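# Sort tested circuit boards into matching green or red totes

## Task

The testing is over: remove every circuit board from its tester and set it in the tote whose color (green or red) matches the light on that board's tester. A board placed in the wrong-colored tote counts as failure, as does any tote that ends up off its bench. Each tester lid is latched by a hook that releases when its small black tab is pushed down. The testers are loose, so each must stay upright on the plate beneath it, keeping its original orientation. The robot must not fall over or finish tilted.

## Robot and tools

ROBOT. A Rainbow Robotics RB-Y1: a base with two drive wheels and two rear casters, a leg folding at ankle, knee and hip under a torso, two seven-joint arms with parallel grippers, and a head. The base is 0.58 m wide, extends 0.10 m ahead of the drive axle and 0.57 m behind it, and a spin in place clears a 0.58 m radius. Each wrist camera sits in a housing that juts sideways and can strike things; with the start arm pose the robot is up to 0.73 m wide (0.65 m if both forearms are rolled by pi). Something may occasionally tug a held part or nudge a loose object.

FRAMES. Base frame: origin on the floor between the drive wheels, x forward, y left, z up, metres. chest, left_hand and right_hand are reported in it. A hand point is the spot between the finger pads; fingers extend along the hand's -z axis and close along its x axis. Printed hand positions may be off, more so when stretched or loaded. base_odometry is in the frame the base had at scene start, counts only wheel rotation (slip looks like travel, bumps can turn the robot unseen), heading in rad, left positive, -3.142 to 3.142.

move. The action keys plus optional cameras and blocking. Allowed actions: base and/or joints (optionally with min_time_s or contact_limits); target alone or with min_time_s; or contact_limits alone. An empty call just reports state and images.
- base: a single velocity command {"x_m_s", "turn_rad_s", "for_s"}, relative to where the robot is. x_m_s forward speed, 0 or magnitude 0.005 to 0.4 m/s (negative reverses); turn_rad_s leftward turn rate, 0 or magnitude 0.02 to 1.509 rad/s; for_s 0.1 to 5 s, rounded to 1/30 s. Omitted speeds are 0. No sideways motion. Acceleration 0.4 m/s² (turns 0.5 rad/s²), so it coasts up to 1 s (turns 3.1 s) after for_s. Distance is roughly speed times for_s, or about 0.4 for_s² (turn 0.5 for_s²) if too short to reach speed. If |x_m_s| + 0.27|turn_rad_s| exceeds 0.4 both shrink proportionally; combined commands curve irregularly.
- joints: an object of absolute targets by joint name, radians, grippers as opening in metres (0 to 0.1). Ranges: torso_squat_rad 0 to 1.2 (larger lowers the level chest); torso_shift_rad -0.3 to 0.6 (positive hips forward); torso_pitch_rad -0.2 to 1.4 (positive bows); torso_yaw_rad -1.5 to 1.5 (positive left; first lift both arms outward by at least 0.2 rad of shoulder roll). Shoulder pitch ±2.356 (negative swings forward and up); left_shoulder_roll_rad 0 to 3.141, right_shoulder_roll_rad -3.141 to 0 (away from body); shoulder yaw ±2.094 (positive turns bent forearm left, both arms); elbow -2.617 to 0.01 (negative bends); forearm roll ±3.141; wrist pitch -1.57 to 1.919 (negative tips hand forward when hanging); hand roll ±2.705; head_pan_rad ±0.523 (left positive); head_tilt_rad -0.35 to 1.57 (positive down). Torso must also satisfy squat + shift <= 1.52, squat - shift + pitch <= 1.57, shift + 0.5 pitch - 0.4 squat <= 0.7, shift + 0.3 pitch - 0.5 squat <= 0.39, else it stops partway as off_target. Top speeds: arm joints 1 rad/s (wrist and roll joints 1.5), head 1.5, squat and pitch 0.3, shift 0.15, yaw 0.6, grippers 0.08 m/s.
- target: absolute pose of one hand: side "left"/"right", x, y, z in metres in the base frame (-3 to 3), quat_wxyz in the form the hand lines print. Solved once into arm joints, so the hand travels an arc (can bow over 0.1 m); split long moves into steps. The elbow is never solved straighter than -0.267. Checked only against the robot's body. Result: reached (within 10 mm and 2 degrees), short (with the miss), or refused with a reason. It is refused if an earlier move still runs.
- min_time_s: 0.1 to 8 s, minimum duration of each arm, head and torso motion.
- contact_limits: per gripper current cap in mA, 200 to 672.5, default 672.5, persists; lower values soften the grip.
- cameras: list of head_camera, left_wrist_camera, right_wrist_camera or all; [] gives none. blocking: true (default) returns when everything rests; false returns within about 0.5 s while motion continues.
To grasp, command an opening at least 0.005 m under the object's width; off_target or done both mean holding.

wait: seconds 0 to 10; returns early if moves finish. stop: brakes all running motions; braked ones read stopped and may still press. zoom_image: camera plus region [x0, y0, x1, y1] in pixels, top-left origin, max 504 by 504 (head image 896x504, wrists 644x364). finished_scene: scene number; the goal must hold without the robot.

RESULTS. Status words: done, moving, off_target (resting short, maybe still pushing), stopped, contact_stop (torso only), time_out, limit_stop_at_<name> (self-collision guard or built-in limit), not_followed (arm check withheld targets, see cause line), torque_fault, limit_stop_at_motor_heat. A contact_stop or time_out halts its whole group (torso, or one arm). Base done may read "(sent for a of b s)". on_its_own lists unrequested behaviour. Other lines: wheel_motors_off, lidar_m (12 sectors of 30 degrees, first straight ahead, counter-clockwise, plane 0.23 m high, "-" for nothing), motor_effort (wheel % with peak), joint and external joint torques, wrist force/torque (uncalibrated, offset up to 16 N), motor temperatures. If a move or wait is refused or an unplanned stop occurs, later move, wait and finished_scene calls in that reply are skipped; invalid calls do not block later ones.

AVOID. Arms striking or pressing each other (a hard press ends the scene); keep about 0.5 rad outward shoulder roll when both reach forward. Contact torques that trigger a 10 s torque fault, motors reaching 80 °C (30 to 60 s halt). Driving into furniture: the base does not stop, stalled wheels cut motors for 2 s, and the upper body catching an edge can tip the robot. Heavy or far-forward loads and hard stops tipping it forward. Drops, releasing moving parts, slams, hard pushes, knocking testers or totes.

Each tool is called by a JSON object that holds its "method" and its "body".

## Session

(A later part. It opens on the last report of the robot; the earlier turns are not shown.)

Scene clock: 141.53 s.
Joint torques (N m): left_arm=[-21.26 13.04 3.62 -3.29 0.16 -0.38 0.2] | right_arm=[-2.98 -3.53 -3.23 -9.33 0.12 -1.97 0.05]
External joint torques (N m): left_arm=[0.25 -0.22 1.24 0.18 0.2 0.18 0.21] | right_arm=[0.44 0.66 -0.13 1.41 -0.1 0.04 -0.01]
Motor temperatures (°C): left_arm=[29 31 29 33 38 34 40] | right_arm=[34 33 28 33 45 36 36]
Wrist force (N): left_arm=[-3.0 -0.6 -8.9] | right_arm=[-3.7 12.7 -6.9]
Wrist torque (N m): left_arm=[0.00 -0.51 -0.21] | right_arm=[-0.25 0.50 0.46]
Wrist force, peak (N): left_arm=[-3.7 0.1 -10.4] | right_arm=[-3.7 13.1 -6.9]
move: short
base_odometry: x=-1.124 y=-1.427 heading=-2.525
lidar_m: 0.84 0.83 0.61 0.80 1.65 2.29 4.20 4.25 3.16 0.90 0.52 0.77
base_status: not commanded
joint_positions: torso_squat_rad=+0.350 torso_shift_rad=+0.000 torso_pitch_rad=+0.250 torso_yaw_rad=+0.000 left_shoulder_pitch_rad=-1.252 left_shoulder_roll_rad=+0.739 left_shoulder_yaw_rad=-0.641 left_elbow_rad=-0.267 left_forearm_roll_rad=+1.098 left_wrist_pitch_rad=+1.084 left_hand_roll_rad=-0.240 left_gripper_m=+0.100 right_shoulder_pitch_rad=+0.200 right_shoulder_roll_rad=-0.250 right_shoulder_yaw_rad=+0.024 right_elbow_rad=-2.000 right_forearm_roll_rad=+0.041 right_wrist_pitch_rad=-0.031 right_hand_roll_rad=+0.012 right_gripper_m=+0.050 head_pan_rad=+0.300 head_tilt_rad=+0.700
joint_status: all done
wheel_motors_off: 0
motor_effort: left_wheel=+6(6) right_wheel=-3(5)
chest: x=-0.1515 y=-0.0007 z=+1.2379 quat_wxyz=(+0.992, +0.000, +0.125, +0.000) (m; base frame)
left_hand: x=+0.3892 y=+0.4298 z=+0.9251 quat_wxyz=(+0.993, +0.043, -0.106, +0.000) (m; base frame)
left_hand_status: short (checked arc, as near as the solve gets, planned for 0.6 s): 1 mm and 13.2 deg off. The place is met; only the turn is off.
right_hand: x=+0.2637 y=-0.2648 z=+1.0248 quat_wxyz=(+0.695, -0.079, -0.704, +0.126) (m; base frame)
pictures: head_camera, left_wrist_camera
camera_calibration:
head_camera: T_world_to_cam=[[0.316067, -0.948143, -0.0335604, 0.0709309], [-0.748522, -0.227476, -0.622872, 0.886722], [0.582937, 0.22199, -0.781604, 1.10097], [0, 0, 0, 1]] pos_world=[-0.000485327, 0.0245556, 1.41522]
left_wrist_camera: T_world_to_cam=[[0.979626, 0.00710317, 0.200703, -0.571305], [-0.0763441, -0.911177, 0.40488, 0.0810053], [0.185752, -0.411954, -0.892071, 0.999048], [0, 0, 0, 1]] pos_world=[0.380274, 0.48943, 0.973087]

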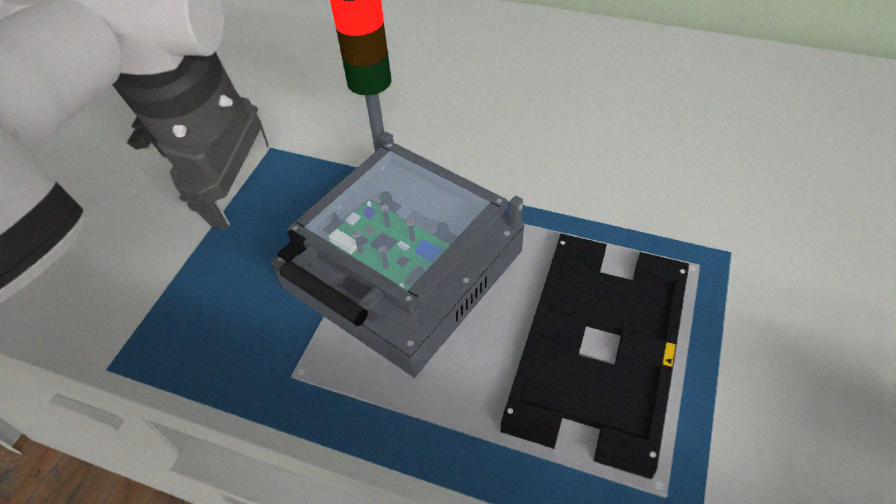

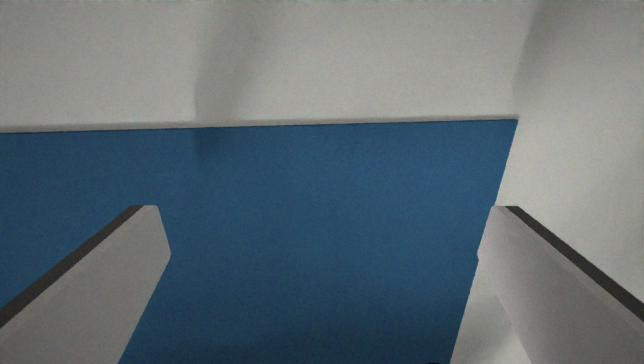

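{"method": "move", "body": {"target": {"side":"left","x":0.312,"y":0.42,"z":0.905,"quat_wxyz":[1,0,0,0]}, "cameras": []}}

{"method": "move", "body": {"target": {"side":"left","x":0.312,"y":0.37,"z":0.90,"quat_wxyz":[1,0,0,0]}, "cameras": ["left_wrist_camera"]}}

{"method": "move", "body": {"target": {"side":"left","x":0.315,"y":0.33,"z":0.90,"quat_wxyz":[1,0,0,0]}, "min_time_s": 1.2, "cameras": ["head_camera","left_wrist_camera"]}}

Scene clock: 154.20 s.
Joint torques (N m): left_arm=[-18.21 14.04 6.8 -3.45 0.32 -0.38 -0.06] | right_arm=[-3.05 -3.64 -3.18 -9.26 0.12 -1.99 0.02]
External joint torques (N m): left_arm=[0.64 -0.8 1.26 -0.23 0.29 -0.29 -0.06] | right_arm=[0.37 0.55 -0.07 1.47 -0.1 0.01 -0.03]
Motor temperatures (°C): left_arm=[30 31 29 33 38 34 40] | right_arm=[34 33 28 33 45 36 36]
Wrist force (N): left_arm=[-1.4 0.4 -9.4] | right_arm=[-3.7 12.5 -6.7]
Wrist torque (N m): left_arm=[-0.09 -0.39 -0.20] | right_arm=[-0.22 0.51 0.48]
Wrist force, peak (N): left_arm=[-2.5 0.7 -10.2] | right_arm=[-4.0 12.9 -7.0]
move: done
base_odometry: x=-1.124 y=-1.427 heading=-2.525
lidar_m: 0.84 0.83 0.62 0.82 1.65 2.29 4.20 4.25 3.15 0.90 0.50 0.76
base_status: not commanded
joint_positions: torso_squat_rad=+0.350 torso_shift_rad=+0.000 torso_pitch_rad=+0.250 torso_yaw_rad=+0.000 left_shoulder_pitch_rad=-1.018 left_shoulder_roll_rad=+0.884 left_shoulder_yaw_rad=-0.607 left_elbow_rad=-0.694 left_forearm_roll_rad=+1.156 left_wrist_pitch_rad=+1.363 left_hand_roll_rad=-0.078 left_gripper_m=+0.100 right_shoulder_pitch_rad=+0.200 right_shoulder_roll_rad=-0.250 right_shoulder_yaw_rad=+0.024 right_elbow_rad=-2.000 right_forearm_roll_rad=+0.041 right_wrist_pitch_rad=-0.031 right_hand_roll_rad=+0.012 right_gripper_m=+0.050 head_pan_rad=+0.300 head_tilt_rad=+0.700
joint_status: all done
wheel_motors_off: 0
motor_effort: left_wheel=+4(5) right_wheel=-4(5)
chest: x=-0.1515 y=-0.0007 z=+1.2379 quat_wxyz=(+0.992, +0.000, +0.125, +0.000) (m; base frame)
left_hand: x=+0.3114 y=+0.4194 z=+0.9052 quat_wxyz=(+1.000, -0.003, +0.006, -0.001) (m; base frame)
left_hand_status: reached (checked arc, planned for 0.8 s): 1 mm and 0.8 deg off.
right_hand: x=+0.2637 y=-0.2648 z=+1.0248 quat_wxyz=(+0.695, -0.079, -0.704, +0.126) (m; base frame)
pictures: none
No camera images: "cameras" was empty.

Scene clock: 155.10 s.
Joint torques (N m): left_arm=[-17.31 13.01 5.97 -3.37 0.09 0.07 -0.21] | right_arm=[-3.29 -3.53 -3 -9.42 0.13 -2.07 0.09]
External joint torques (N m): left_arm=[1.46 -0.73 -0.89 0.17 0.06 0.17 -0.21] | right_arm=[0.13 0.66 0.11 1.32 -0.09 -0.06 0.03]
Motor temperatures (°C): left_arm=[30 31 29 33 38 34 40] | right_arm=[34 33 28 33 45 36 36]
Wrist force (N): left_arm=[-1.4 -0.1 -9.3] | right_arm=[-3.8 12.7 -6.8]
Wrist torque (N m): left_arm=[-0.05 -0.36 -0.19] | right_arm=[-0.23 0.50 0.48]
Wrist force, peak (N): left_arm=[-2.4 0.1 -10.3] | right_arm=[-3.8 12.9 -7.1]
move: done
base_odometry: x=-1.124 y=-1.427 heading=-2.525
lidar_m: 0.84 0.82 0.62 0.80 1.65 2.29 4.20 4.24 3.16 0.91 0.51 0.77
base_status: not commanded
joint_positions: torso_squat_rad=+0.350 torso_shift_rad=+0.000 torso_pitch_rad=+0.250 torso_yaw_rad=+0.000 left_shoulder_pitch_rad=-0.968 left_shoulder_roll_rad=+0.872 left_shoulder_yaw_rad=-0.629 left_elbow_rad=-0.916 left_forearm_roll_rad=+1.120 left_wrist_pitch_rad=+1.383 left_hand_roll_rad=+0.128 left_gripper_m=+0.100 right_shoulder_pitch_rad=+0.200 right_shoulder_roll_rad=-0.250 right_shoulder_yaw_rad=+0.024 right_elbow_rad=-2.000 right_forearm_roll_rad=+0.041 right_wrist_pitch_rad=-0.031 right_hand_roll_rad=+0.012 right_gripper_m=+0.050 head_pan_rad=+0.300 head_tilt_rad=+0.700
joint_status: all done
wheel_motors_off: 0
motor_effort: left_wheel=+4(6) right_wheel=-4(4)
chest: x=-0.1515 y=-0.0007 z=+1.2379 quat_wxyz=(+0.992, +0.000, +0.125, +0.000) (m; base frame)
left_hand: x=+0.3119 y=+0.3695 z=+0.9002 quat_wxyz=(+1.000, -0.002, +0.002, -0.001) (m; base frame)
left_hand_status: reached (checked arc, planned for 0.5 s): 1 mm and 0.3 deg off.
right_hand: x=+0.2637 y=-0.2648 z=+1.0248 quat_wxyz=(+0.695, -0.079, -0.704, +0.126) (m; base frame)
pictures: left_wrist_camera
camera_calibration:
left_wrist_camera: T_world_to_cam=[[0.999757, 0.0143348, -0.0167265, -0.303423], [0.020708, -0.870531, 0.491678, -0.093152], [-0.00751284, -0.491905, -0.870616, 1.03689], [0, 0, 0, 1]] pos_world=[0.313069, 0.433309, 0.943458]

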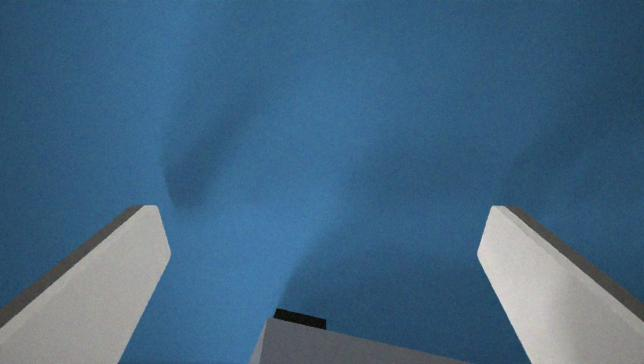

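Scene clock: 156.63 s.
Joint torques (N m): left_arm=[-21.3 -3.11 5.5 -9.59 4.06 -1.16 0.57] | right_arm=[-3.18 -3.4 -3.08 -9.48 0.19 -2.11 0.09]
External joint torques (N m): left_arm=[-2.19 -15.78 -1.69 -5.79 4.04 -1.07 0.57] | right_arm=[0.24 0.8 0.03 1.26 -0.03 -0.11 0.04]
Motor temperatures (°C): left_arm=[30 31 29 33 38 34 40] | right_arm=[34 33 28 33 45 36 36]
Wrist force (N): left_arm=[-3.0 24.9 -3.9] | right_arm=[-3.7 12.8 -6.8]
Wrist torque (N m): left_arm=[-1.27 -0.43 -0.41] | right_arm=[-0.27 0.51 0.46]
Wrist force, peak (N): left_arm=[-0.8 27.3 -1.2] | right_arm=[-3.6 12.9 -7.0]
move: done
base_odometry: x=-1.124 y=-1.427 heading=-2.525
lidar_m: 0.84 0.81 0.62 0.80 1.65 2.29 4.20 4.25 3.16 0.91 0.51 0.77
base_status: not commanded
joint_positions: torso_squat_rad=+0.350 torso_shift_rad=+0.000 torso_pitch_rad=+0.250 torso_yaw_rad=+0.000 left_shoulder_pitch_rad=-0.978 left_shoulder_roll_rad=+0.837 left_shoulder_yaw_rad=-0.651 left_elbow_rad=-0.993 left_forearm_roll_rad=+1.092 left_wrist_pitch_rad=+1.408 left_hand_roll_rad=+0.237 left_gripper_m=+0.100 right_shoulder_pitch_rad=+0.200 right_shoulder_roll_rad=-0.250 right_shoulder_yaw_rad=+0.024 right_elbow_rad=-2.000 right_forearm_roll_rad=+0.041 right_wrist_pitch_rad=-0.031 right_hand_roll_rad=+0.012 right_gripper_m=+0.050 head_pan_rad=+0.300 head_tilt_rad=+0.700
joint_status: all done
wheel_motors_off: 0
motor_effort: left_wheel=+4(6) right_wheel=-3(6)
chest: x=-0.1515 y=-0.0005 z=+1.2379 quat_wxyz=(+0.992, +0.000, +0.125, +0.000) (m; base frame)
left_hand: x=+0.3142 y=+0.3342 z=+0.9005 quat_wxyz=(+1.000, -0.001, +0.003, +0.001) (m; base frame)
left_hand_status: reached (checked arc, planned for 1.2 s): 4 mm and 0.4 deg off.
right_hand: x=+0.2638 y=-0.2645 z=+1.0248 quat_wxyz=(+0.695, -0.079, -0.704, +0.126) (m; base frame)
pictures: head_camera, left_wrist_camera
camera_calibration:
head_camera: T_world_to_cam=[[0.316457, -0.948016, -0.0334785, 0.0710643], [-0.748394, -0.227824, -0.622898, 0.886796], [0.58289, 0.222175, -0.781586, 1.10092], [0, 0, 0, 1]] pos_world=[-0.000533478, 0.0248051, 1.41523]
left_wrist_camera: T_world_to_cam=[[0.999703, 0.0165666, -0.0178651, -0.304929], [0.0232048, -0.870906, 0.490902, -0.124064], [-0.00742623, -0.491171, -0.871032, 1.01988], [0, 0, 0, 1]] pos_world=[0.315291, 0.397939, 0.943804]

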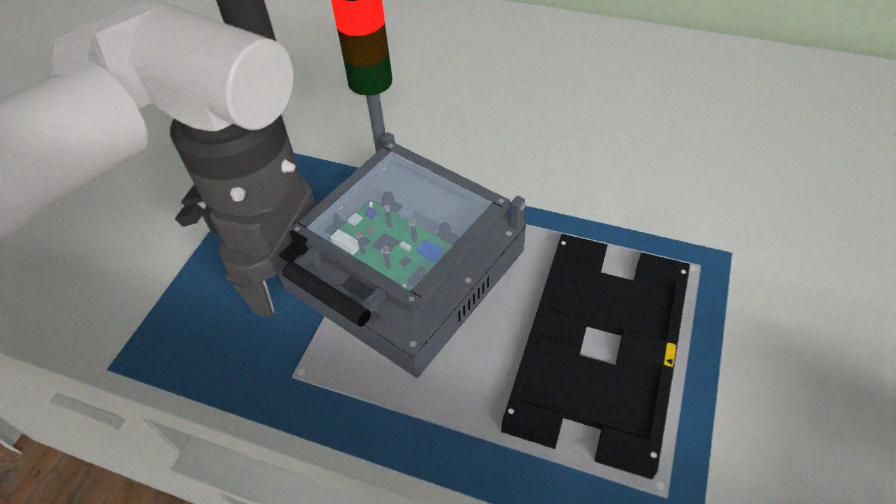

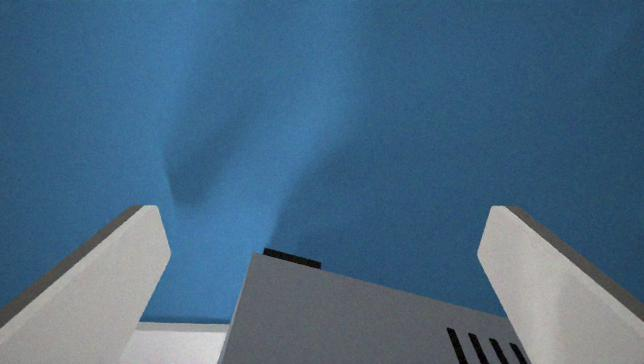

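{"method": "move", "body": {"target": {"side":"left","x":0.314,"y":0.305,"z":0.9,"quat_wxyz":[1,0,0,0]}, "cameras": ["head_camera"]}}

Scene clock: 180.97 s.
Joint torques (N m): left_arm=[-20.98 0.45 6.62 -8.09 2.99 -1.39 0.08] | right_arm=[-3.38 -3.33 -3.16 -9.26 0.1 -2.05 0.1]
External joint torques (N m): left_arm=[-1.74 -11.42 -0.81 -4.09 2.97 -1.31 0.08] | right_arm=[0.05 0.87 -0.05 1.48 -0.12 -0.05 0.04]
Motor temperatures (°C): left_arm=[30 31 29 33 38 34 40] | right_arm=[34 33 28 33 45 36 36]
Wrist force (N): left_arm=[-4.1 17.9 -7.4] | right_arm=[-3.8 12.5 -6.6]
Wrist torque (N m): left_arm=[-0.90 -0.49 -0.47] | right_arm=[-0.22 0.51 0.49]
Wrist force, peak (N): left_arm=[-7.8 29.9 -5.5] | right_arm=[-3.8 13.0 -7.0]
move: done
base_odometry: x=-1.124 y=-1.427 heading=-2.525
lidar_m: 0.84 0.83 0.62 0.80 1.64 2.29 4.20 4.26 3.16 0.91 0.52 0.77
base_status: not commanded
joint_positions: torso_squat_rad=+0.350 torso_shift_rad=+0.000 torso_pitch_rad=+0.250 torso_yaw_rad=+0.000 left_shoulder_pitch_rad=-0.981 left_shoulder_roll_rad=+0.811 left_shoulder_yaw_rad=-0.667 left_elbow_rad=-1.055 left_forearm_roll_rad=+1.068 left_wrist_pitch_rad=+1.424 left_hand_roll_rad=+0.320 left_gripper_m=+0.100 right_shoulder_pitch_rad=+0.200 right_shoulder_roll_rad=-0.250 right_shoulder_yaw_rad=+0.024 right_elbow_rad=-2.000 right_forearm_roll_rad=+0.041 right_wrist_pitch_rad=-0.031 right_hand_roll_rad=+0.012 right_gripper_m=+0.050 head_pan_rad=+0.300 head_tilt_rad=+0.700
joint_status: all done
wheel_motors_off: 0
motor_effort: left_wheel=+8(9) right_wheel=-6(8)
chest: x=-0.1516 y=-0.0005 z=+1.2379 quat_wxyz=(+0.992, +0.000, +0.125, +0.000) (m; base frame)
left_hand: x=+0.3136 y=+0.3076 z=+0.9002 quat_wxyz=(+1.000, +0.000, +0.002, +0.001) (m; base frame)
left_hand_status: reached (checked arc, planned for 0.3 s): 3 mm and 0.2 deg off.
right_hand: x=+0.2637 y=-0.2645 z=+1.0249 quat_wxyz=(+0.695, -0.079, -0.704, +0.126) (m; base frame)
pictures: head_camera
camera_calibration:
head_camera: T_world_to_cam=[[0.316433, -0.948026, -0.0334246, 0.0710105], [-0.74837, -0.227829, -0.622926, 0.886809], [0.582935, 0.222128, -0.781567, 1.10093], [0, 0, 0, 1]] pos_world=[-0.000578052, 0.0248134, 1.41524]

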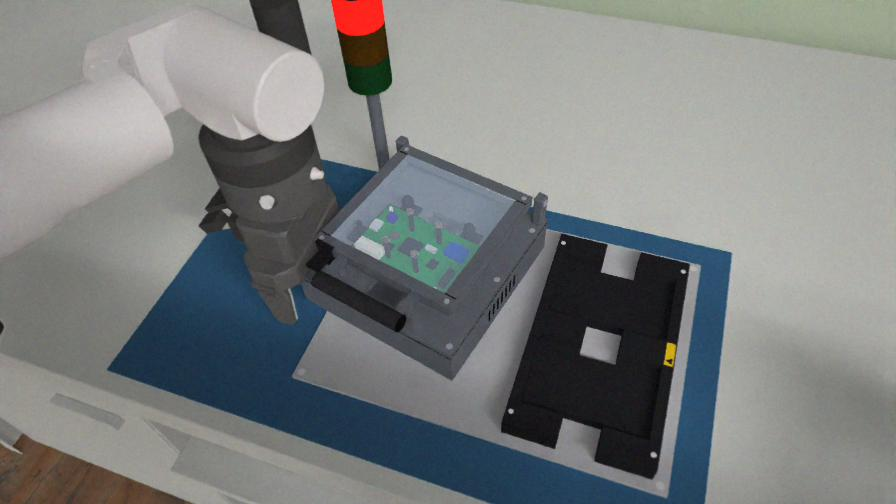

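{"method": "move", "body": {"target": {"side":"left","x":0.314,"y":0.28,"z":0.9,"quat_wxyz":[1,0,0,0]}, "cameras": ["head_camera"]}}

{"method": "move", "body": {"target": {"side":"left","x":0.314,"y":0.265,"z":0.9,"quat_wxyz":[1,0,0,0]}, "cameras": ["head_camera"]}}

Scene clock: 186.20 s.
Joint torques (N m): left_arm=[-21.39 3.95 7.77 -6.73 2.04 -1.18 0.35] | right_arm=[-3.29 -3.55 -3.14 -9.3 0.16 -2.03 -0.01]
External joint torques (N m): left_arm=[-1.95 -7.11 0.23 -2.54 2.02 -1.1 0.35] | right_arm=[0.13 0.65 -0.03 1.43 -0.06 -0.03 -0.07]
Motor temperatures (°C): left_arm=[30 31 29 33 38 34 40] | right_arm=[34 33 28 33 45 36 36]
Wrist force (N): left_arm=[-2.0 11.3 -9.4] | right_arm=[-3.5 12.4 -6.7]
Wrist torque (N m): left_arm=[-0.54 -0.44 -0.41] | right_arm=[-0.18 0.53 0.49]
Wrist force, peak (N): left_arm=[-5.9 33.2 -2.3] | right_arm=[-3.8 12.9 -7.1]
move: done
base_odometry: x=-1.124 y=-1.427 heading=-2.525
lidar_m: 0.84 0.82 0.62 0.81 1.65 2.29 4.20 4.25 3.16 0.91 0.52 0.78
base_status: not commanded
joint_positions: torso_squat_rad=+0.350 torso_shift_rad=+0.000 torso_pitch_rad=+0.250 torso_yaw_rad=+0.000 left_shoulder_pitch_rad=-0.991 left_shoulder_roll_rad=+0.778 left_shoulder_yaw_rad=-0.684 left_elbow_rad=-1.095 left_forearm_roll_rad=+1.046 left_wrist_pitch_rad=+1.439 left_hand_roll_rad=+0.389 left_gripper_m=+0.100 right_shoulder_pitch_rad=+0.200 right_shoulder_roll_rad=-0.250 right_shoulder_yaw_rad=+0.024 right_elbow_rad=-2.000 right_forearm_roll_rad=+0.041 right_wrist_pitch_rad=-0.031 right_hand_roll_rad=+0.012 right_gripper_m=+0.050 head_pan_rad=+0.300 head_tilt_rad=+0.700
joint_status: all done
wheel_motors_off: 0
motor_effort: left_wheel=+9(10) right_wheel=-5(8)
chest: x=-0.1515 y=-0.0006 z=+1.2379 quat_wxyz=(+0.992, +0.000, +0.125, +0.000) (m; base frame)
left_hand: x=+0.3136 y=+0.2817 z=+0.9002 quat_wxyz=(+1.000, +0.000, +0.001, +0.000) (m; base frame)
left_hand_status: reached (checked arc, planned for 0.2 s): 2 mm and 0.1 deg off.
right_hand: x=+0.2637 y=-0.2646 z=+1.0249 quat_wxyz=(+0.695, -0.079, -0.704, +0.126) (m; base frame)
pictures: head_camera
camera_calibration:
head_camera: T_world_to_cam=[[0.316319, -0.948063, -0.0334551, 0.0709748], [-0.748402, -0.227721, -0.622926, 0.886796], [0.582955, 0.222081, -0.781565, 1.10094], [0, 0, 0, 1]] pos_world=[-0.000567148, 0.0247331, 1.41524]

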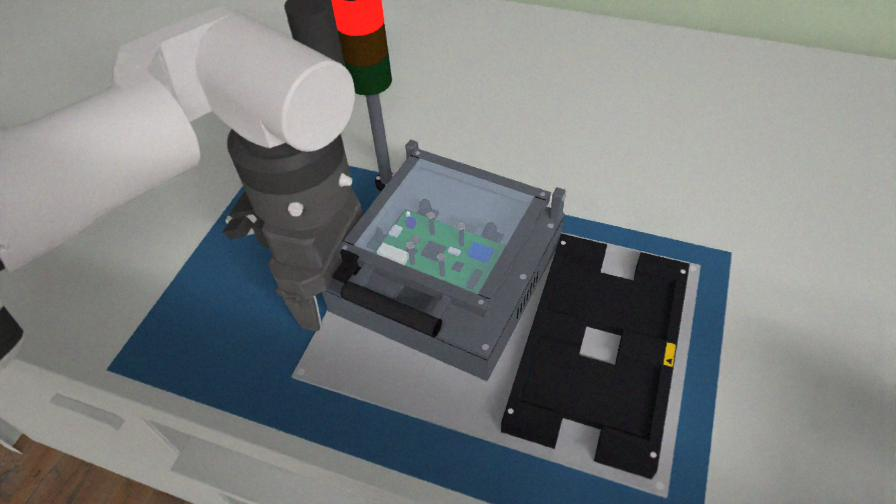

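Scene clock: 187.20 s.
Joint torques (N m): left_arm=[-22.89 2.19 8.1 -7.74 2.48 -1.71 0.48] | right_arm=[-3.51 -3.38 -2.87 -9.46 0.11 -2.1 0.03]
External joint torques (N m): left_arm=[-3.31 -8.39 0.54 -3.45 2.46 -1.63 0.48] | right_arm=[-0.08 0.82 0.24 1.27 -0.11 -0.1 -0.02]
Motor temperatures (°C): left_arm=[30 31 29 33 38 34 40] | right_arm=[34 33 28 33 45 36 36]
Wrist force (N): left_arm=[-4.6 14.7 -11.1] | right_arm=[-3.9 12.6 -6.7]
Wrist torque (N m): left_arm=[-0.65 -0.56 -0.63] | right_arm=[-0.22 0.50 0.47]
Wrist force, peak (N): left_arm=[-8.8 29.4 -8.0] | right_arm=[-3.9 12.8 -7.0]
move: done
base_odometry: x=-1.124 y=-1.427 heading=-2.525
lidar_m: 0.84 0.82 0.62 0.81 1.64 2.28 4.21 4.24 3.15 0.90 0.52 0.77
base_status: not commanded
joint_positions: torso_squat_rad=+0.350 torso_shift_rad=+0.000 torso_pitch_rad=+0.250 torso_yaw_rad=+0.000 left_shoulder_pitch_rad=-1.000 left_shoulder_roll_rad=+0.756 left_shoulder_yaw_rad=-0.694 left_elbow_rad=-1.111 left_forearm_roll_rad=+1.032 left_wrist_pitch_rad=+1.448 left_hand_roll_rad=+0.428 left_gripper_m=+0.100 right_shoulder_pitch_rad=+0.200 right_shoulder_roll_rad=-0.250 right_shoulder_yaw_rad=+0.024 right_elbow_rad=-2.000 right_forearm_roll_rad=+0.041 right_wrist_pitch_rad=-0.031 right_hand_roll_rad=+0.012 right_gripper_m=+0.050 head_pan_rad=+0.300 head_tilt_rad=+0.700
joint_status: all done
wheel_motors_off: 0
motor_effort: left_wheel=+11(11) right_wheel=-7(7)
chest: x=-0.1515 y=-0.0005 z=+1.2379 quat_wxyz=(+0.992, +0.000, +0.125, +0.000) (m; base frame)
left_hand: x=+0.3136 y=+0.2669 z=+0.8999 quat_wxyz=(+1.000, +0.001, +0.001, +0.001) (m; base frame)
left_hand_status: reached (checked arc, planned for 0.2 s): 2 mm and 0.1 deg off.
right_hand: x=+0.2637 y=-0.2645 z=+1.0249 quat_wxyz=(+0.695, -0.079, -0.704, +0.126) (m; base frame)
pictures: head_camera
camera_calibration:
head_camera: T_world_to_cam=[[0.316373, -0.948046, -0.0334205, 0.0709718], [-0.748397, -0.22779, -0.622907, 0.886787], [0.582932, 0.222083, -0.781582, 1.10094], [0, 0, 0, 1]] pos_world=[-0.00055725, 0.0247855, 1.41523]

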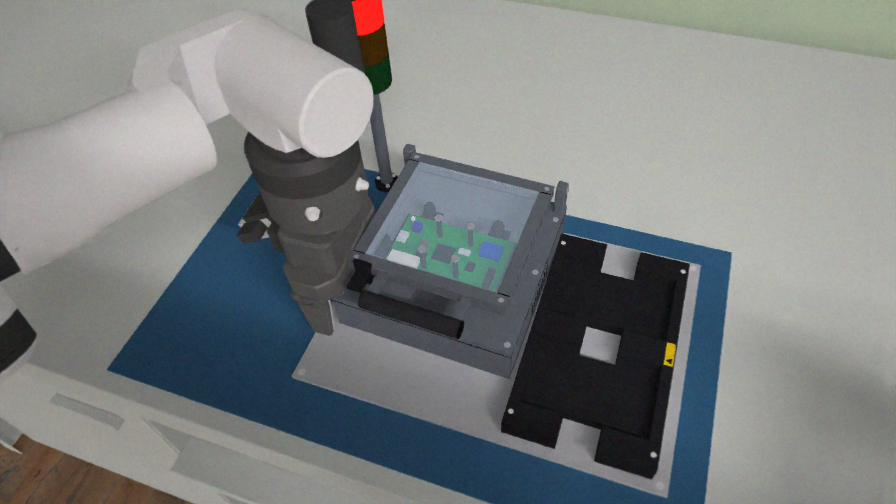

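{"method": "move", "body": {"target": {"side":"left","x":0.312,"y":0.33,"z":0.9,"quat_wxyz":[1,0,0,0]}, "cameras": []}}

{"method": "move", "body": {"target": {"side":"left","x":0.31,"y":0.33,"z":1.05,"quat_wxyz":[1,0,0,0]}, "cameras": []}}

{"method": "move", "body": {"base": {"x_m_s":-0.1,"for_s":0.7333}, "cameras": ["head_camera","left_wrist_camera"]}}

{"method": "zoom_image", "body": {"camera": "head_camera", "region": [280, 130, 580, 380]}}

Scene clock: 206.20 s.
Joint torques (N m): left_arm=[-17.84 10.71 8 -3.76 0.31 -0.42 0.49] | right_arm=[-3.14 -3.61 -2.99 -9.17 0.11 -2.05 0.03]
External joint torques (N m): left_arm=[1.07 -1.89 0.58 0.06 0.3 -0.32 0.49] | right_arm=[0.28 0.58 0.11 1.57 -0.11 -0.05 -0.02]
Motor temperatures (°C): left_arm=[30 31 29 33 38 34 40] | right_arm=[34 33 28 33 45 36 36]
Wrist force (N): left_arm=[-1.8 -0.3 -9.4] | right_arm=[-3.7 13.0 -6.9]
Wrist torque (N m): left_arm=[0.01 -0.43 -0.20] | right_arm=[-0.28 0.51 0.47]
Wrist force, peak (N): left_arm=[-4.6 14.6 -11.8] | right_arm=[-4.1 13.0 -6.8]
move: done
base_odometry: x=-1.124 y=-1.427 heading=-2.525
lidar_m: 0.84 0.83 0.61 0.81 1.64 2.29 4.20 4.25 3.16 0.91 0.52 0.76
base_status: not commanded
joint_positions: torso_squat_rad=+0.350 torso_shift_rad=+0.000 torso_pitch_rad=+0.250 torso_yaw_rad=+0.000 left_shoulder_pitch_rad=-0.962 left_shoulder_roll_rad=+0.845 left_shoulder_yaw_rad=-0.653 left_elbow_rad=-1.038 left_forearm_roll_rad=+1.085 left_wrist_pitch_rad=+1.406 left_hand_roll_rad=+0.269 left_gripper_m=+0.100 right_shoulder_pitch_rad=+0.200 right_shoulder_roll_rad=-0.250 right_shoulder_yaw_rad=+0.024 right_elbow_rad=-2.000 right_forearm_roll_rad=+0.041 right_wrist_pitch_rad=-0.031 right_hand_roll_rad=+0.012 right_gripper_m=+0.050 head_pan_rad=+0.300 head_tilt_rad=+0.700
joint_status: all done
wheel_motors_off: 0
motor_effort: left_wheel=+6(8) right_wheel=-3(5)
chest: x=-0.1515 y=-0.0007 z=+1.2379 quat_wxyz=(+0.992, +0.000, +0.125, +0.000) (m; base frame)
left_hand: x=+0.3119 y=+0.3299 z=+0.9002 quat_wxyz=(+1.000, +0.001, -0.001, +0.000) (m; base frame)
left_hand_status: reached (checked arc, planned for 0.4 s): 0 mm and 0.1 deg off.
right_hand: x=+0.2637 y=-0.2647 z=+1.0248 quat_wxyz=(+0.695, -0.079, -0.704, +0.126) (m; base frame)
pictures: none
No camera images: "cameras" was empty.

Scene clock: 207.60 s.
Joint torques (N m): left_arm=[-16.99 11.86 8.58 -2.72 0.13 -0.41 0.02] | right_arm=[-3.1 -3.51 -2.99 -9.23 0.15 -1.95 0.05]
External joint torques (N m): left_arm=[1.84 -1.07 -0.53 0.32 0.11 -0.33 0.02] | right_arm=[0.32 0.68 0.12 1.5 -0.07 0.05 0]
Motor temperatures (°C): left_arm=[30 31 29 33 38 34 40] | right_arm=[34 33 28 33 45 36 36]
Wrist force (N): left_arm=[-1.6 0.1 -9.5] | right_arm=[-3.4 12.7 -6.7]
Wrist torque (N m): left_arm=[-0.04 -0.38 -0.18] | right_arm=[-0.26 0.57 0.48]
Wrist force, peak (N): left_arm=[-2.6 -0.4 -11.9] | right_arm=[-4.2 13.0 -6.6]
move: done
base_odometry: x=-1.124 y=-1.427 heading=-2.525
lidar_m: 0.84 0.83 0.62 0.80 1.65 2.28 4.20 4.25 3.16 0.90 0.52 0.77
base_status: not commanded
joint_positions: torso_squat_rad=+0.350 torso_shift_rad=+0.000 torso_pitch_rad=+0.250 torso_yaw_rad=+0.000 left_shoulder_pitch_rad=-1.087 left_shoulder_roll_rad=+1.055 left_shoulder_yaw_rad=-0.549 left_elbow_rad=-1.332 left_forearm_roll_rad=+1.238 left_wrist_pitch_rad=+1.740 left_hand_roll_rad=+0.405 left_gripper_m=+0.100 right_shoulder_pitch_rad=+0.200 right_shoulder_roll_rad=-0.250 right_shoulder_yaw_rad=+0.024 right_elbow_rad=-2.000 right_forearm_roll_rad=+0.041 right_wrist_pitch_rad=-0.031 right_hand_roll_rad=+0.012 right_gripper_m=+0.050 head_pan_rad=+0.300 head_tilt_rad=+0.700
joint_status: all done
wheel_motors_off: 0
motor_effort: left_wheel=+5(6) right_wheel=-3(5)
chest: x=-0.1515 y=-0.0007 z=+1.2379 quat_wxyz=(+0.992, +0.000, +0.125, +0.000) (m; base frame)
left_hand: x=+0.3101 y=+0.3300 z=+1.0502 quat_wxyz=(+1.000, +0.000, +0.000, +0.000) (m; base frame)
left_hand_status: reached (checked arc, planned for 0.6 s): 0 mm and 0.0 deg off.
right_hand: x=+0.2637 y=-0.2648 z=+1.0248 quat_wxyz=(+0.695, -0.079, -0.704, +0.126) (m; base frame)
pictures: none
No camera images: "cameras" was empty.

Scene clock: 208.87 s.
Joint torques (N m): left_arm=[-17.35 11.5 8.5 -2.59 0.06 -0.41 -0.12] | right_arm=[-3.68 -3.43 -2.91 -9.24 0.17 -1.99 0.01]
External joint torques (N m): left_arm=[1.48 -1.44 -0.61 0.44 0.04 -0.32 -0.12] | right_arm=[-0.25 0.76 0.2 1.5 -0.05 0.01 -0.05]
Motor temperatures (°C): left_arm=[30 31 29 33 38 34 40] | right_arm=[34 33 28 33 45 36 36]
Wrist force (N): left_arm=[-1.6 -0.4 -9.3] | right_arm=[-4.0 12.8 -6.6]
Wrist torque (N m): left_arm=[-0.01 -0.38 -0.19] | right_arm=[-0.27 0.46 0.49]
Wrist force, peak (N): left_arm=[-1.6 0.1 -9.6] | right_arm=[-3.9 12.9 -7.1]
move: done
base_odometry: x=-1.064 y=-1.385 heading=-2.526
lidar_m: 0.91 0.83 0.65 1.12 1.65 2.29 4.13 4.22 3.15 0.92 0.55 0.76
base_status: done (sent for 0.73 of 0.73 s)
joint_positions: torso_squat_rad=+0.350 torso_shift_rad=+0.000 torso_pitch_rad=+0.250 torso_yaw_rad=+0.000 left_shoulder_pitch_rad=-1.087 left_shoulder_roll_rad=+1.055 left_shoulder_yaw_rad=-0.549 left_elbow_rad=-1.332 left_forearm_roll_rad=+1.238 left_wrist_pitch_rad=+1.740 left_hand_roll_rad=+0.405 left_gripper_m=+0.100 right_shoulder_pitch_rad=+0.200 right_shoulder_roll_rad=-0.250 right_shoulder_yaw_rad=+0.024 right_elbow_rad=-2.000 right_forearm_roll_rad=+0.041 right_wrist_pitch_rad=-0.031 right_hand_roll_rad=+0.012 right_gripper_m=+0.050 head_pan_rad=+0.300 head_tilt_rad=+0.700
joint_status: not commanded
wheel_motors_off: 0
motor_effort: left_wheel=-4(22) right_wheel=+4(20)
chest: x=-0.1516 y=-0.0007 z=+1.2379 quat_wxyz=(+0.992, +0.000, +0.125, +0.000) (m; base frame)
left_hand: x=+0.3101 y=+0.3300 z=+1.0502 quat_wxyz=(+1.000, +0.000, +0.000, +0.000) (m; base frame)
right_hand: x=+0.2636 y=-0.2648 z=+1.0249 quat_wxyz=(+0.695, -0.079, -0.704, +0.126) (m; base frame)
pictures: head_camera, left_wrist_camera
camera_calibration:
head_camera: T_world_to_cam=[[0.316113, -0.948127, -0.0335825, 0.0709665], [-0.748411, -0.227459, -0.623012, 0.886837], [0.583056, 0.222076, -0.781491, 1.10092], [0, 0, 0, 1]] pos_world=[-0.00061304, 0.0245168, 1.41525]
left_wrist_camera: T_world_to_cam=[[0.999806, 0.0154835, -0.012158, -0.303682], [0.0194495, -0.872421, 0.488368, -0.196764], [-0.00304523, -0.48851, -0.872553, 1.14757], [0, 0, 0, 1]] pos_world=[0.310945, 0.393639, 1.09372]

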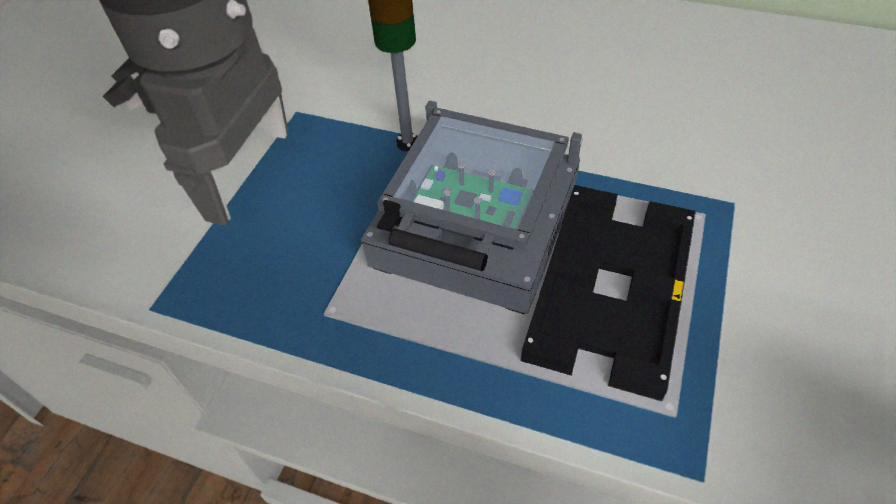

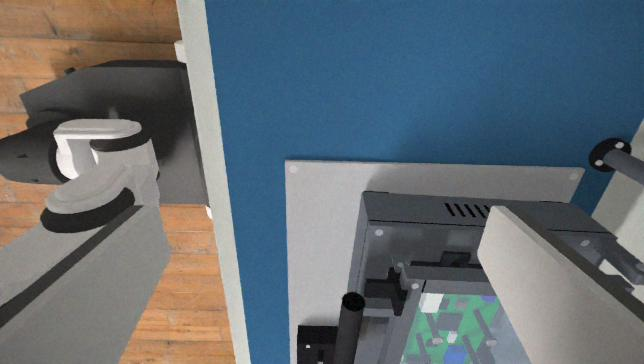

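Scaled by 1.680 from the camera's 896x504 image, which has a finer 1280x720 frame.

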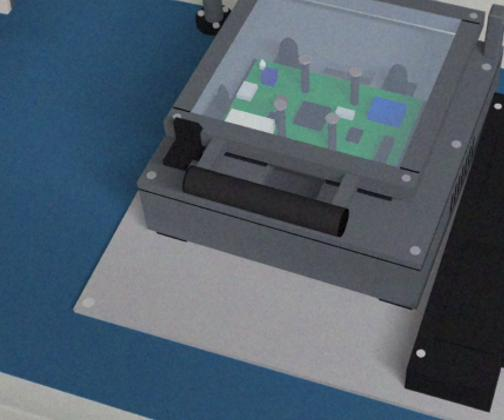

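{"method": "move", "body": {"base": {"x_m_s":-0.1,"for_s":0.2667}, "cameras": []}}

{"method": "move", "body": {"target": {"side":"left","x":0.3645,"y":0.2945,"z":1.05,"quat_wxyz":[0.707,0,0,0.707]}, "cameras": ["head_camera","left_wrist_camera"]}}

{"method": "zoom_image", "body": {"camera": "left_wrist_camera", "region": [200, 0, 500, 364]}}

Scene clock: 231.23 s.
Joint torques (N m): left_arm=[-17.38 11.78 8.43 -2.71 0.12 -0.26 -0.04] | right_arm=[-3.34 -3.76 -3.19 -9.27 0.21 -2 0.09]
External joint torques (N m): left_arm=[1.45 -1.15 -0.69 0.33 0.11 -0.17 -0.04] | right_arm=[0.08 0.43 -0.08 1.46 -0.01 0 0.03]
Motor temperatures (°C): left_arm=[30 31 29 33 38 34 40] | right_arm=[34 33 28 33 45 36 36]
Wrist force (N): left_arm=[-1.7 -0.1 -9.4] | right_arm=[-3.6 12.7 -7.0]
Wrist torque (N m): left_arm=[-0.01 -0.40 -0.18] | right_arm=[-0.25 0.52 0.48]
Wrist force, peak (N): left_arm=[-1.6 0.1 -9.6] | right_arm=[-3.8 13.0 -6.9]
move: done
base_odometry: x=-1.042 y=-1.370 heading=-2.526
lidar_m: 0.94 0.82 0.67 1.21 1.65 2.29 4.10 4.21 3.16 0.92 0.55 0.76
base_status: done (sent for 0.27 of 0.27 s)
joint_positions: torso_squat_rad=+0.350 torso_shift_rad=+0.000 torso_pitch_rad=+0.250 torso_yaw_rad=+0.000 left_shoulder_pitch_rad=-1.087 left_shoulder_roll_rad=+1.055 left_shoulder_yaw_rad=-0.549 left_elbow_rad=-1.332 left_forearm_roll_rad=+1.238 left_wrist_pitch_rad=+1.740 left_hand_roll_rad=+0.405 left_gripper_m=+0.100 right_shoulder_pitch_rad=+0.200 right_shoulder_roll_rad=-0.250 right_shoulder_yaw_rad=+0.024 right_elbow_rad=-2.000 right_forearm_roll_rad=+0.041 right_wrist_pitch_rad=-0.031 right_hand_roll_rad=+0.012 right_gripper_m=+0.050 head_pan_rad=+0.300 head_tilt_rad=+0.700
joint_status: not commanded
wheel_motors_off: 0
motor_effort: left_wheel=-2(32) right_wheel=+2(16)
chest: x=-0.1516 y=-0.0007 z=+1.2379 quat_wxyz=(+0.992, +0.000, +0.125, +0.000) (m; base frame)
left_hand: x=+0.3100 y=+0.3300 z=+1.0502 quat_wxyz=(+1.000, +0.000, +0.000, +0.000) (m; base frame)
right_hand: x=+0.2636 y=-0.2648 z=+1.0249 quat_wxyz=(+0.695, -0.079, -0.704, +0.126) (m; base frame)
pictures: none
No camera images: "cameras" was empty.

Scene clock: 233.13 s.
Joint torques (N m): left_arm=[-20.83 9.9 7.52 -3.56 0.33 0.18 -0.26] | right_arm=[-3.27 -3.58 -3.12 -9.19 0.13 -2.02 0.07]
External joint torques (N m): left_arm=[1.45 -1.38 1.07 1.22 0.25 0.21 -0.26] | right_arm=[0.15 0.61 -0.01 1.54 -0.09 -0.02 0.02]
Motor temperatures (°C): left_arm=[30 31 29 33 38 34 40] | right_arm=[34 33 28 33 45 36 36]
Wrist force (N): left_arm=[-1.4 -0.2 -9.4] | right_arm=[-3.6 12.7 -6.8]
Wrist torque (N m): left_arm=[-0.03 -0.36 -0.22] | right_arm=[-0.24 0.53 0.48]
Wrist force, peak (N): left_arm=[-2.0 0.1 -9.8] | right_arm=[-3.8 12.9 -6.9]
move: done
base_odometry: x=-1.042 y=-1.370 heading=-2.526
lidar_m: 0.94 0.84 0.66 1.22 1.65 2.29 4.10 4.21 3.16 0.92 0.56 0.77
base_status: not commanded
joint_positions: torso_squat_rad=+0.350 torso_shift_rad=+0.000 torso_pitch_rad=+0.250 torso_yaw_rad=+0.000 left_shoulder_pitch_rad=-1.290 left_shoulder_roll_rad=+0.791 left_shoulder_yaw_rad=-0.493 left_elbow_rad=-0.926 left_forearm_roll_rad=+1.011 left_wrist_pitch_rad=+1.768 left_hand_roll_rad=+1.822 left_gripper_m=+0.100 right_shoulder_pitch_rad=+0.200 right_shoulder_roll_rad=-0.250 right_shoulder_yaw_rad=+0.024 right_elbow_rad=-2.000 right_forearm_roll_rad=+0.041 right_wrist_pitch_rad=-0.031 right_hand_roll_rad=+0.012 right_gripper_m=+0.050 head_pan_rad=+0.300 head_tilt_rad=+0.700
joint_status: all done
wheel_motors_off: 0
motor_effort: left_wheel=-7(7) right_wheel=+0(3)
chest: x=-0.1515 y=-0.0007 z=+1.2379 quat_wxyz=(+0.992, +0.000, +0.125, +0.000) (m; base frame)
left_hand: x=+0.3647 y=+0.2945 z=+1.0500 quat_wxyz=(+0.708, +0.000, +0.001, +0.707) (m; base frame)
left_hand_status: reached (checked arc, planned for 1.2 s): 0 mm and 0.2 deg off.
right_hand: x=+0.2637 y=-0.2648 z=+1.0248 quat_wxyz=(+0.695, -0.079, -0.704, +0.126) (m; base frame)
pictures: head_camera, left_wrist_camera
camera_calibration:
head_camera: T_world_to_cam=[[0.316065, -0.948142, -0.0336079, 0.0709645], [-0.748497, -0.227433, -0.622918, 0.886766], [0.582971, 0.222038, -0.781565, 1.10095], [0, 0, 0, 1]] pos_world=[-0.000508922, 0.0245118, 1.41523]
left_wrist_camera: T_world_to_cam=[[-0.0141939, 0.999808, -0.013496, -0.276456], [0.873402, 0.0189682, 0.486631, -0.80079], [0.486793, -0.0048802, -0.873504, 0.810165], [0, 0, 0, 1]] pos_world=[0.301104, 0.295546, 1.09364]

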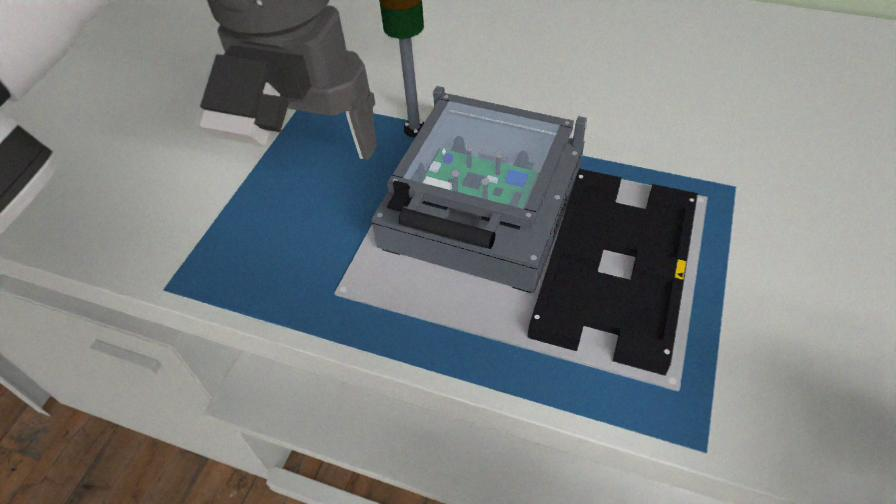

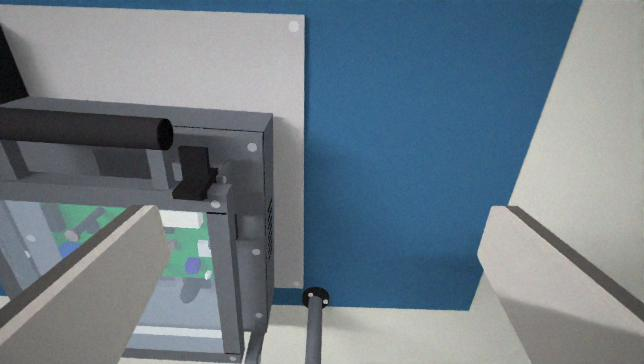

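Scaled by 1.385 from the camera's 644x364 image, which has a finer 920x520 frame.

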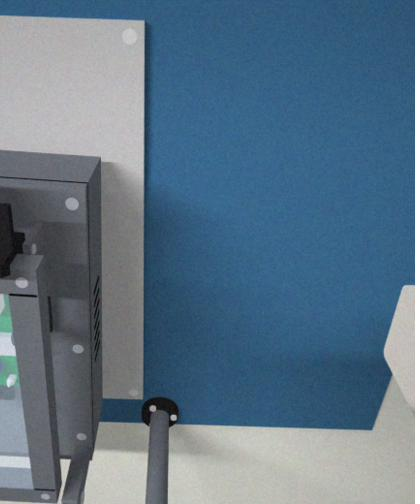

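{"method": "move", "body": {"target": {"side":"left","x":0.362,"y":0.29,"z":0.993,"quat_wxyz":[0.707,0,0,0.707]}, "cameras": ["left_wrist_camera"]}}

{"method": "move", "body": {"target": {"side":"left","x":0.362,"y":0.29,"z":0.977,"quat_wxyz":[0.707,0,0,0.707]}, "cameras": ["left_wrist_camera"]}}

{"method": "move", "body": {"target": {"side":"left","x":0.362,"y":0.29,"z":0.968,"quat_wxyz":[0.707,0,0,0.707]}, "cameras": ["left_wrist_camera","head_camera"]}}

Scene clock: 245.83 s.
Joint torques (N m): left_arm=[-21.43 10.59 6.22 -4.13 0.29 0.03 -0.21] | right_arm=[-3.45 -3.68 -2.97 -9.33 0.17 -1.92 0.02]
External joint torques (N m): left_arm=[0.54 -0.65 -0.09 0.82 0.22 0.08 -0.21] | right_arm=[-0.03 0.51 0.14 1.41 -0.06 0.08 -0.03]
Motor temperatures (°C): left_arm=[30 31 29 33 38 34 40] | right_arm=[33 33 28 33 45 36 36]
Wrist force (N): left_arm=[-1.3 -0.2 -9.3] | right_arm=[-3.8 12.7 -6.6]
Wrist torque (N m): left_arm=[-0.04 -0.35 -0.20] | right_arm=[-0.24 0.51 0.47]
Wrist force, peak (N): left_arm=[-1.4 0.4 -11.0] | right_arm=[-3.8 12.9 -7.1]
move: done
base_odometry: x=-1.042 y=-1.370 heading=-2.526
lidar_m: 0.94 0.83 0.67 1.22 1.65 2.29 4.11 4.21 3.15 0.92 0.56 0.77
base_status: not commanded
joint_positions: torso_squat_rad=+0.350 torso_shift_rad=+0.000 torso_pitch_rad=+0.250 torso_yaw_rad=+0.000 left_shoulder_pitch_rad=-1.206 left_shoulder_roll_rad=+0.739 left_shoulder_yaw_rad=-0.517 left_elbow_rad=-0.901 left_forearm_roll_rad=+0.977 left_wrist_pitch_rad=+1.647 left_hand_roll_rad=+1.818 left_gripper_m=+0.100 right_shoulder_pitch_rad=+0.200 right_shoulder_roll_rad=-0.250 right_shoulder_yaw_rad=+0.024 right_elbow_rad=-2.000 right_forearm_roll_rad=+0.041 right_wrist_pitch_rad=-0.031 right_hand_roll_rad=+0.012 right_gripper_m=+0.050 head_pan_rad=+0.300 head_tilt_rad=+0.700
joint_status: all done
wheel_motors_off: 0
motor_effort: left_wheel=-6(8) right_wheel=-1(2)
chest: x=-0.1515 y=-0.0007 z=+1.2379 quat_wxyz=(+0.992, +0.000, +0.125, +0.000) (m; base frame)
left_hand: x=+0.3614 y=+0.2901 z=+0.9932 quat_wxyz=(+0.707, +0.000, -0.001, +0.707) (m; base frame)
left_hand_status: reached (checked arc, planned for 0.3 s): 1 mm and 0.2 deg off.
right_hand: x=+0.2637 y=-0.2648 z=+1.0248 quat_wxyz=(+0.695, -0.079, -0.704, +0.126) (m; base frame)
pictures: left_wrist_camera
camera_calibration:
left_wrist_camera: T_world_to_cam=[[-0.0153848, 0.999817, -0.0113474, -0.274592], [0.871193, 0.0189734, 0.490574, -0.773361], [0.4907, -0.00233833, -0.871325, 0.757791], [0, 0, 0, 1]] pos_world=[0.297673, 0.290987, 1.03656]

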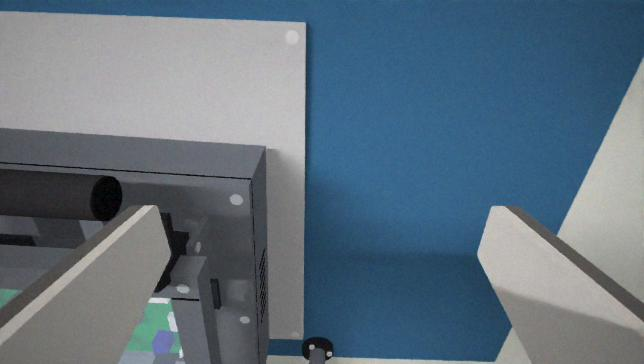

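Scene clock: 246.57 s.
Joint torques (N m): left_arm=[-20.47 7.07 5.32 -4.34 1.17 -0.4 -0.08] | right_arm=[-3.22 -3.59 -2.97 -9.28 0.1 -1.96 0.08]
External joint torques (N m): left_arm=[1.55 -4.11 -0.68 0.65 1.1 -0.36 -0.08] | right_arm=[0.2 0.6 0.13 1.45 -0.12 0.04 0.02]
Motor temperatures (°C): left_arm=[30 31 29 33 38 34 40] | right_arm=[33 33 28 33 45 36 36]
Wrist force (N): left_arm=[3.5 1.1 -3.2] | right_arm=[-3.6 12.7 -6.7]
Wrist torque (N m): left_arm=[-0.08 -0.15 -0.24] | right_arm=[-0.25 0.52 0.48]
Wrist force, peak (N): left_arm=[-0.8 0.0 -10.1] | right_arm=[-3.8 13.2 -6.8]
move: done
base_odometry: x=-1.042 y=-1.370 heading=-2.526
lidar_m: 0.93 0.82 0.66 1.22 1.64 2.29 4.10 4.20 3.15 0.92 0.55 0.76
base_status: not commanded
joint_positions: torso_squat_rad=+0.350 torso_shift_rad=+0.000 torso_pitch_rad=+0.250 torso_yaw_rad=+0.000 left_shoulder_pitch_rad=-1.200 left_shoulder_roll_rad=+0.716 left_shoulder_yaw_rad=-0.525 left_elbow_rad=-0.851 left_forearm_roll_rad=+0.966 left_wrist_pitch_rad=+1.605 left_hand_roll_rad=+1.797 left_gripper_m=+0.100 right_shoulder_pitch_rad=+0.200 right_shoulder_roll_rad=-0.250 right_shoulder_yaw_rad=+0.024 right_elbow_rad=-2.000 right_forearm_roll_rad=+0.041 right_wrist_pitch_rad=-0.031 right_hand_roll_rad=+0.012 right_gripper_m=+0.050 head_pan_rad=+0.300 head_tilt_rad=+0.700
joint_status: all done
wheel_motors_off: 0
motor_effort: left_wheel=-6(8) right_wheel=+0(3)
chest: x=-0.1515 y=-0.0007 z=+1.2379 quat_wxyz=(+0.992, +0.000, +0.125, +0.000) (m; base frame)
left_hand: x=+0.3621 y=+0.2905 z=+0.9773 quat_wxyz=(+0.707, +0.000, +0.000, +0.707) (m; base frame)
left_hand_status: reached (checked arc, planned for 0.3 s): 1 mm and 0.1 deg off.
right_hand: x=+0.2637 y=-0.2647 z=+1.0248 quat_wxyz=(+0.695, -0.079, -0.704, +0.126) (m; base frame)
pictures: left_wrist_camera
camera_calibration:
left_wrist_camera: T_world_to_cam=[[-0.0161484, 0.999799, -0.0118911, -0.274331], [0.871937, 0.0199016, 0.489213, -0.765345], [0.489351, -0.00246828, -0.872083, 0.744885], [0, 0, 0, 1]] pos_world=[0.298393, 0.291346, 1.02076]

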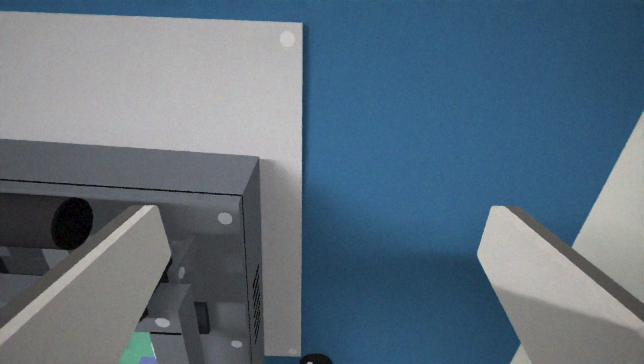

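Scene clock: 247.10 s.
Joint torques (N m): left_arm=[-21.81 5.2 5.19 -5.58 2.44 -0.58 0.03] | right_arm=[-3.29 -3.36 -2.98 -9.29 0.19 -1.97 0.06]
External joint torques (N m): left_arm=[0.19 -5.96 -0.7 -0.55 2.29 -0.54 0.03] | right_arm=[0.13 0.84 0.13 1.44 -0.04 0.03 0.01]
Motor temperatures (°C): left_arm=[30 31 29 33 38 34 40] | right_arm=[33 33 28 33 45 36 36]
Wrist force (N): left_arm=[7.5 -0.5 -10.8] | right_arm=[-3.7 12.6 -6.7]
Wrist torque (N m): left_arm=[-0.09 -0.65 -0.15] | right_arm=[-0.25 0.52 0.47]
Wrist force, peak (N): left_arm=[9.7 0.0 -10.2] | right_arm=[-3.4 13.0 -6.9]
move: done
base_odometry: x=-1.042 y=-1.370 heading=-2.526
lidar_m: 0.94 0.83 0.67 1.22 1.64 2.29 4.10 4.21 3.15 0.93 0.56 0.76
base_status: not commanded
joint_positions: torso_squat_rad=+0.350 torso_shift_rad=+0.000 torso_pitch_rad=+0.250 torso_yaw_rad=+0.000 left_shoulder_pitch_rad=-1.194 left_shoulder_roll_rad=+0.705 left_shoulder_yaw_rad=-0.530 left_elbow_rad=-0.830 left_forearm_roll_rad=+0.960 left_wrist_pitch_rad=+1.583 left_hand_roll_rad=+1.788 left_gripper_m=+0.100 right_shoulder_pitch_rad=+0.200 right_shoulder_roll_rad=-0.250 right_shoulder_yaw_rad=+0.024 right_elbow_rad=-2.000 right_forearm_roll_rad=+0.041 right_wrist_pitch_rad=-0.031 right_hand_roll_rad=+0.012 right_gripper_m=+0.050 head_pan_rad=+0.300 head_tilt_rad=+0.700
joint_status: all done
wheel_motors_off: 0
motor_effort: left_wheel=-7(7) right_wheel=-1(3)
chest: x=-0.1515 y=-0.0006 z=+1.2379 quat_wxyz=(+0.992, +0.000, +0.125, +0.000) (m; base frame)
left_hand: x=+0.3617 y=+0.2910 z=+0.9683 quat_wxyz=(+0.707, +0.000, -0.001, +0.708) (m; base frame)
left_hand_status: reached (checked arc, planned for 0.2 s): 1 mm and 0.1 deg off.
right_hand: x=+0.2637 y=-0.2647 z=+1.0248 quat_wxyz=(+0.695, -0.079, -0.704, +0.126) (m; base frame)
pictures: head_camera, left_wrist_camera
camera_calibration:
head_camera: T_world_to_cam=[[0.316214, -0.948096, -0.033521, 0.0709751], [-0.748469, -0.22761, -0.622887, 0.886757], [0.582927, 0.222055, -0.781593, 1.10095], [0, 0, 0, 1]] pos_world=[-0.000507708, 0.0246544, 1.41523]
left_wrist_camera: T_world_to_cam=[[-0.0168017, 0.999798, -0.0110085, -0.275594], [0.872098, 0.020039, 0.488921, -0.760438], [0.489043, -0.00138577, -0.872258, 0.737199], [0, 0, 0, 1]] pos_world=[0.298024, 0.291799, 1.01179]

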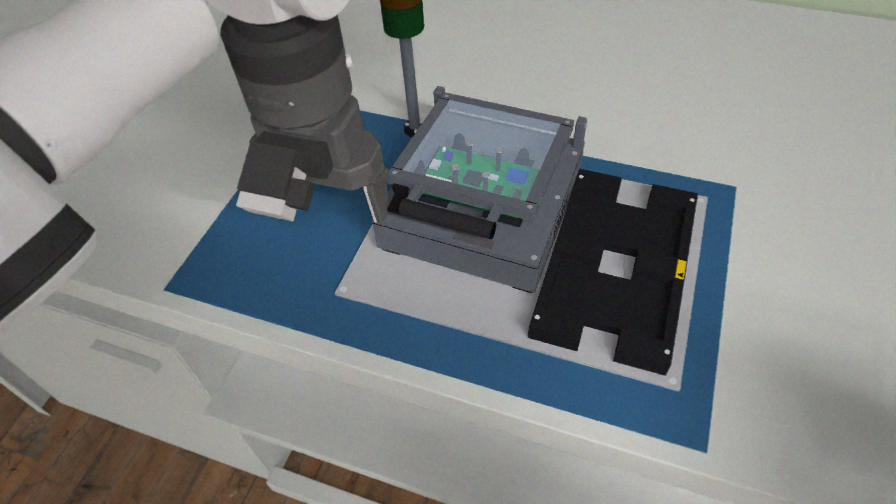

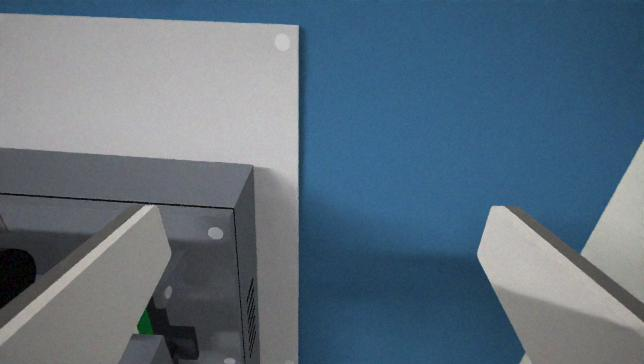

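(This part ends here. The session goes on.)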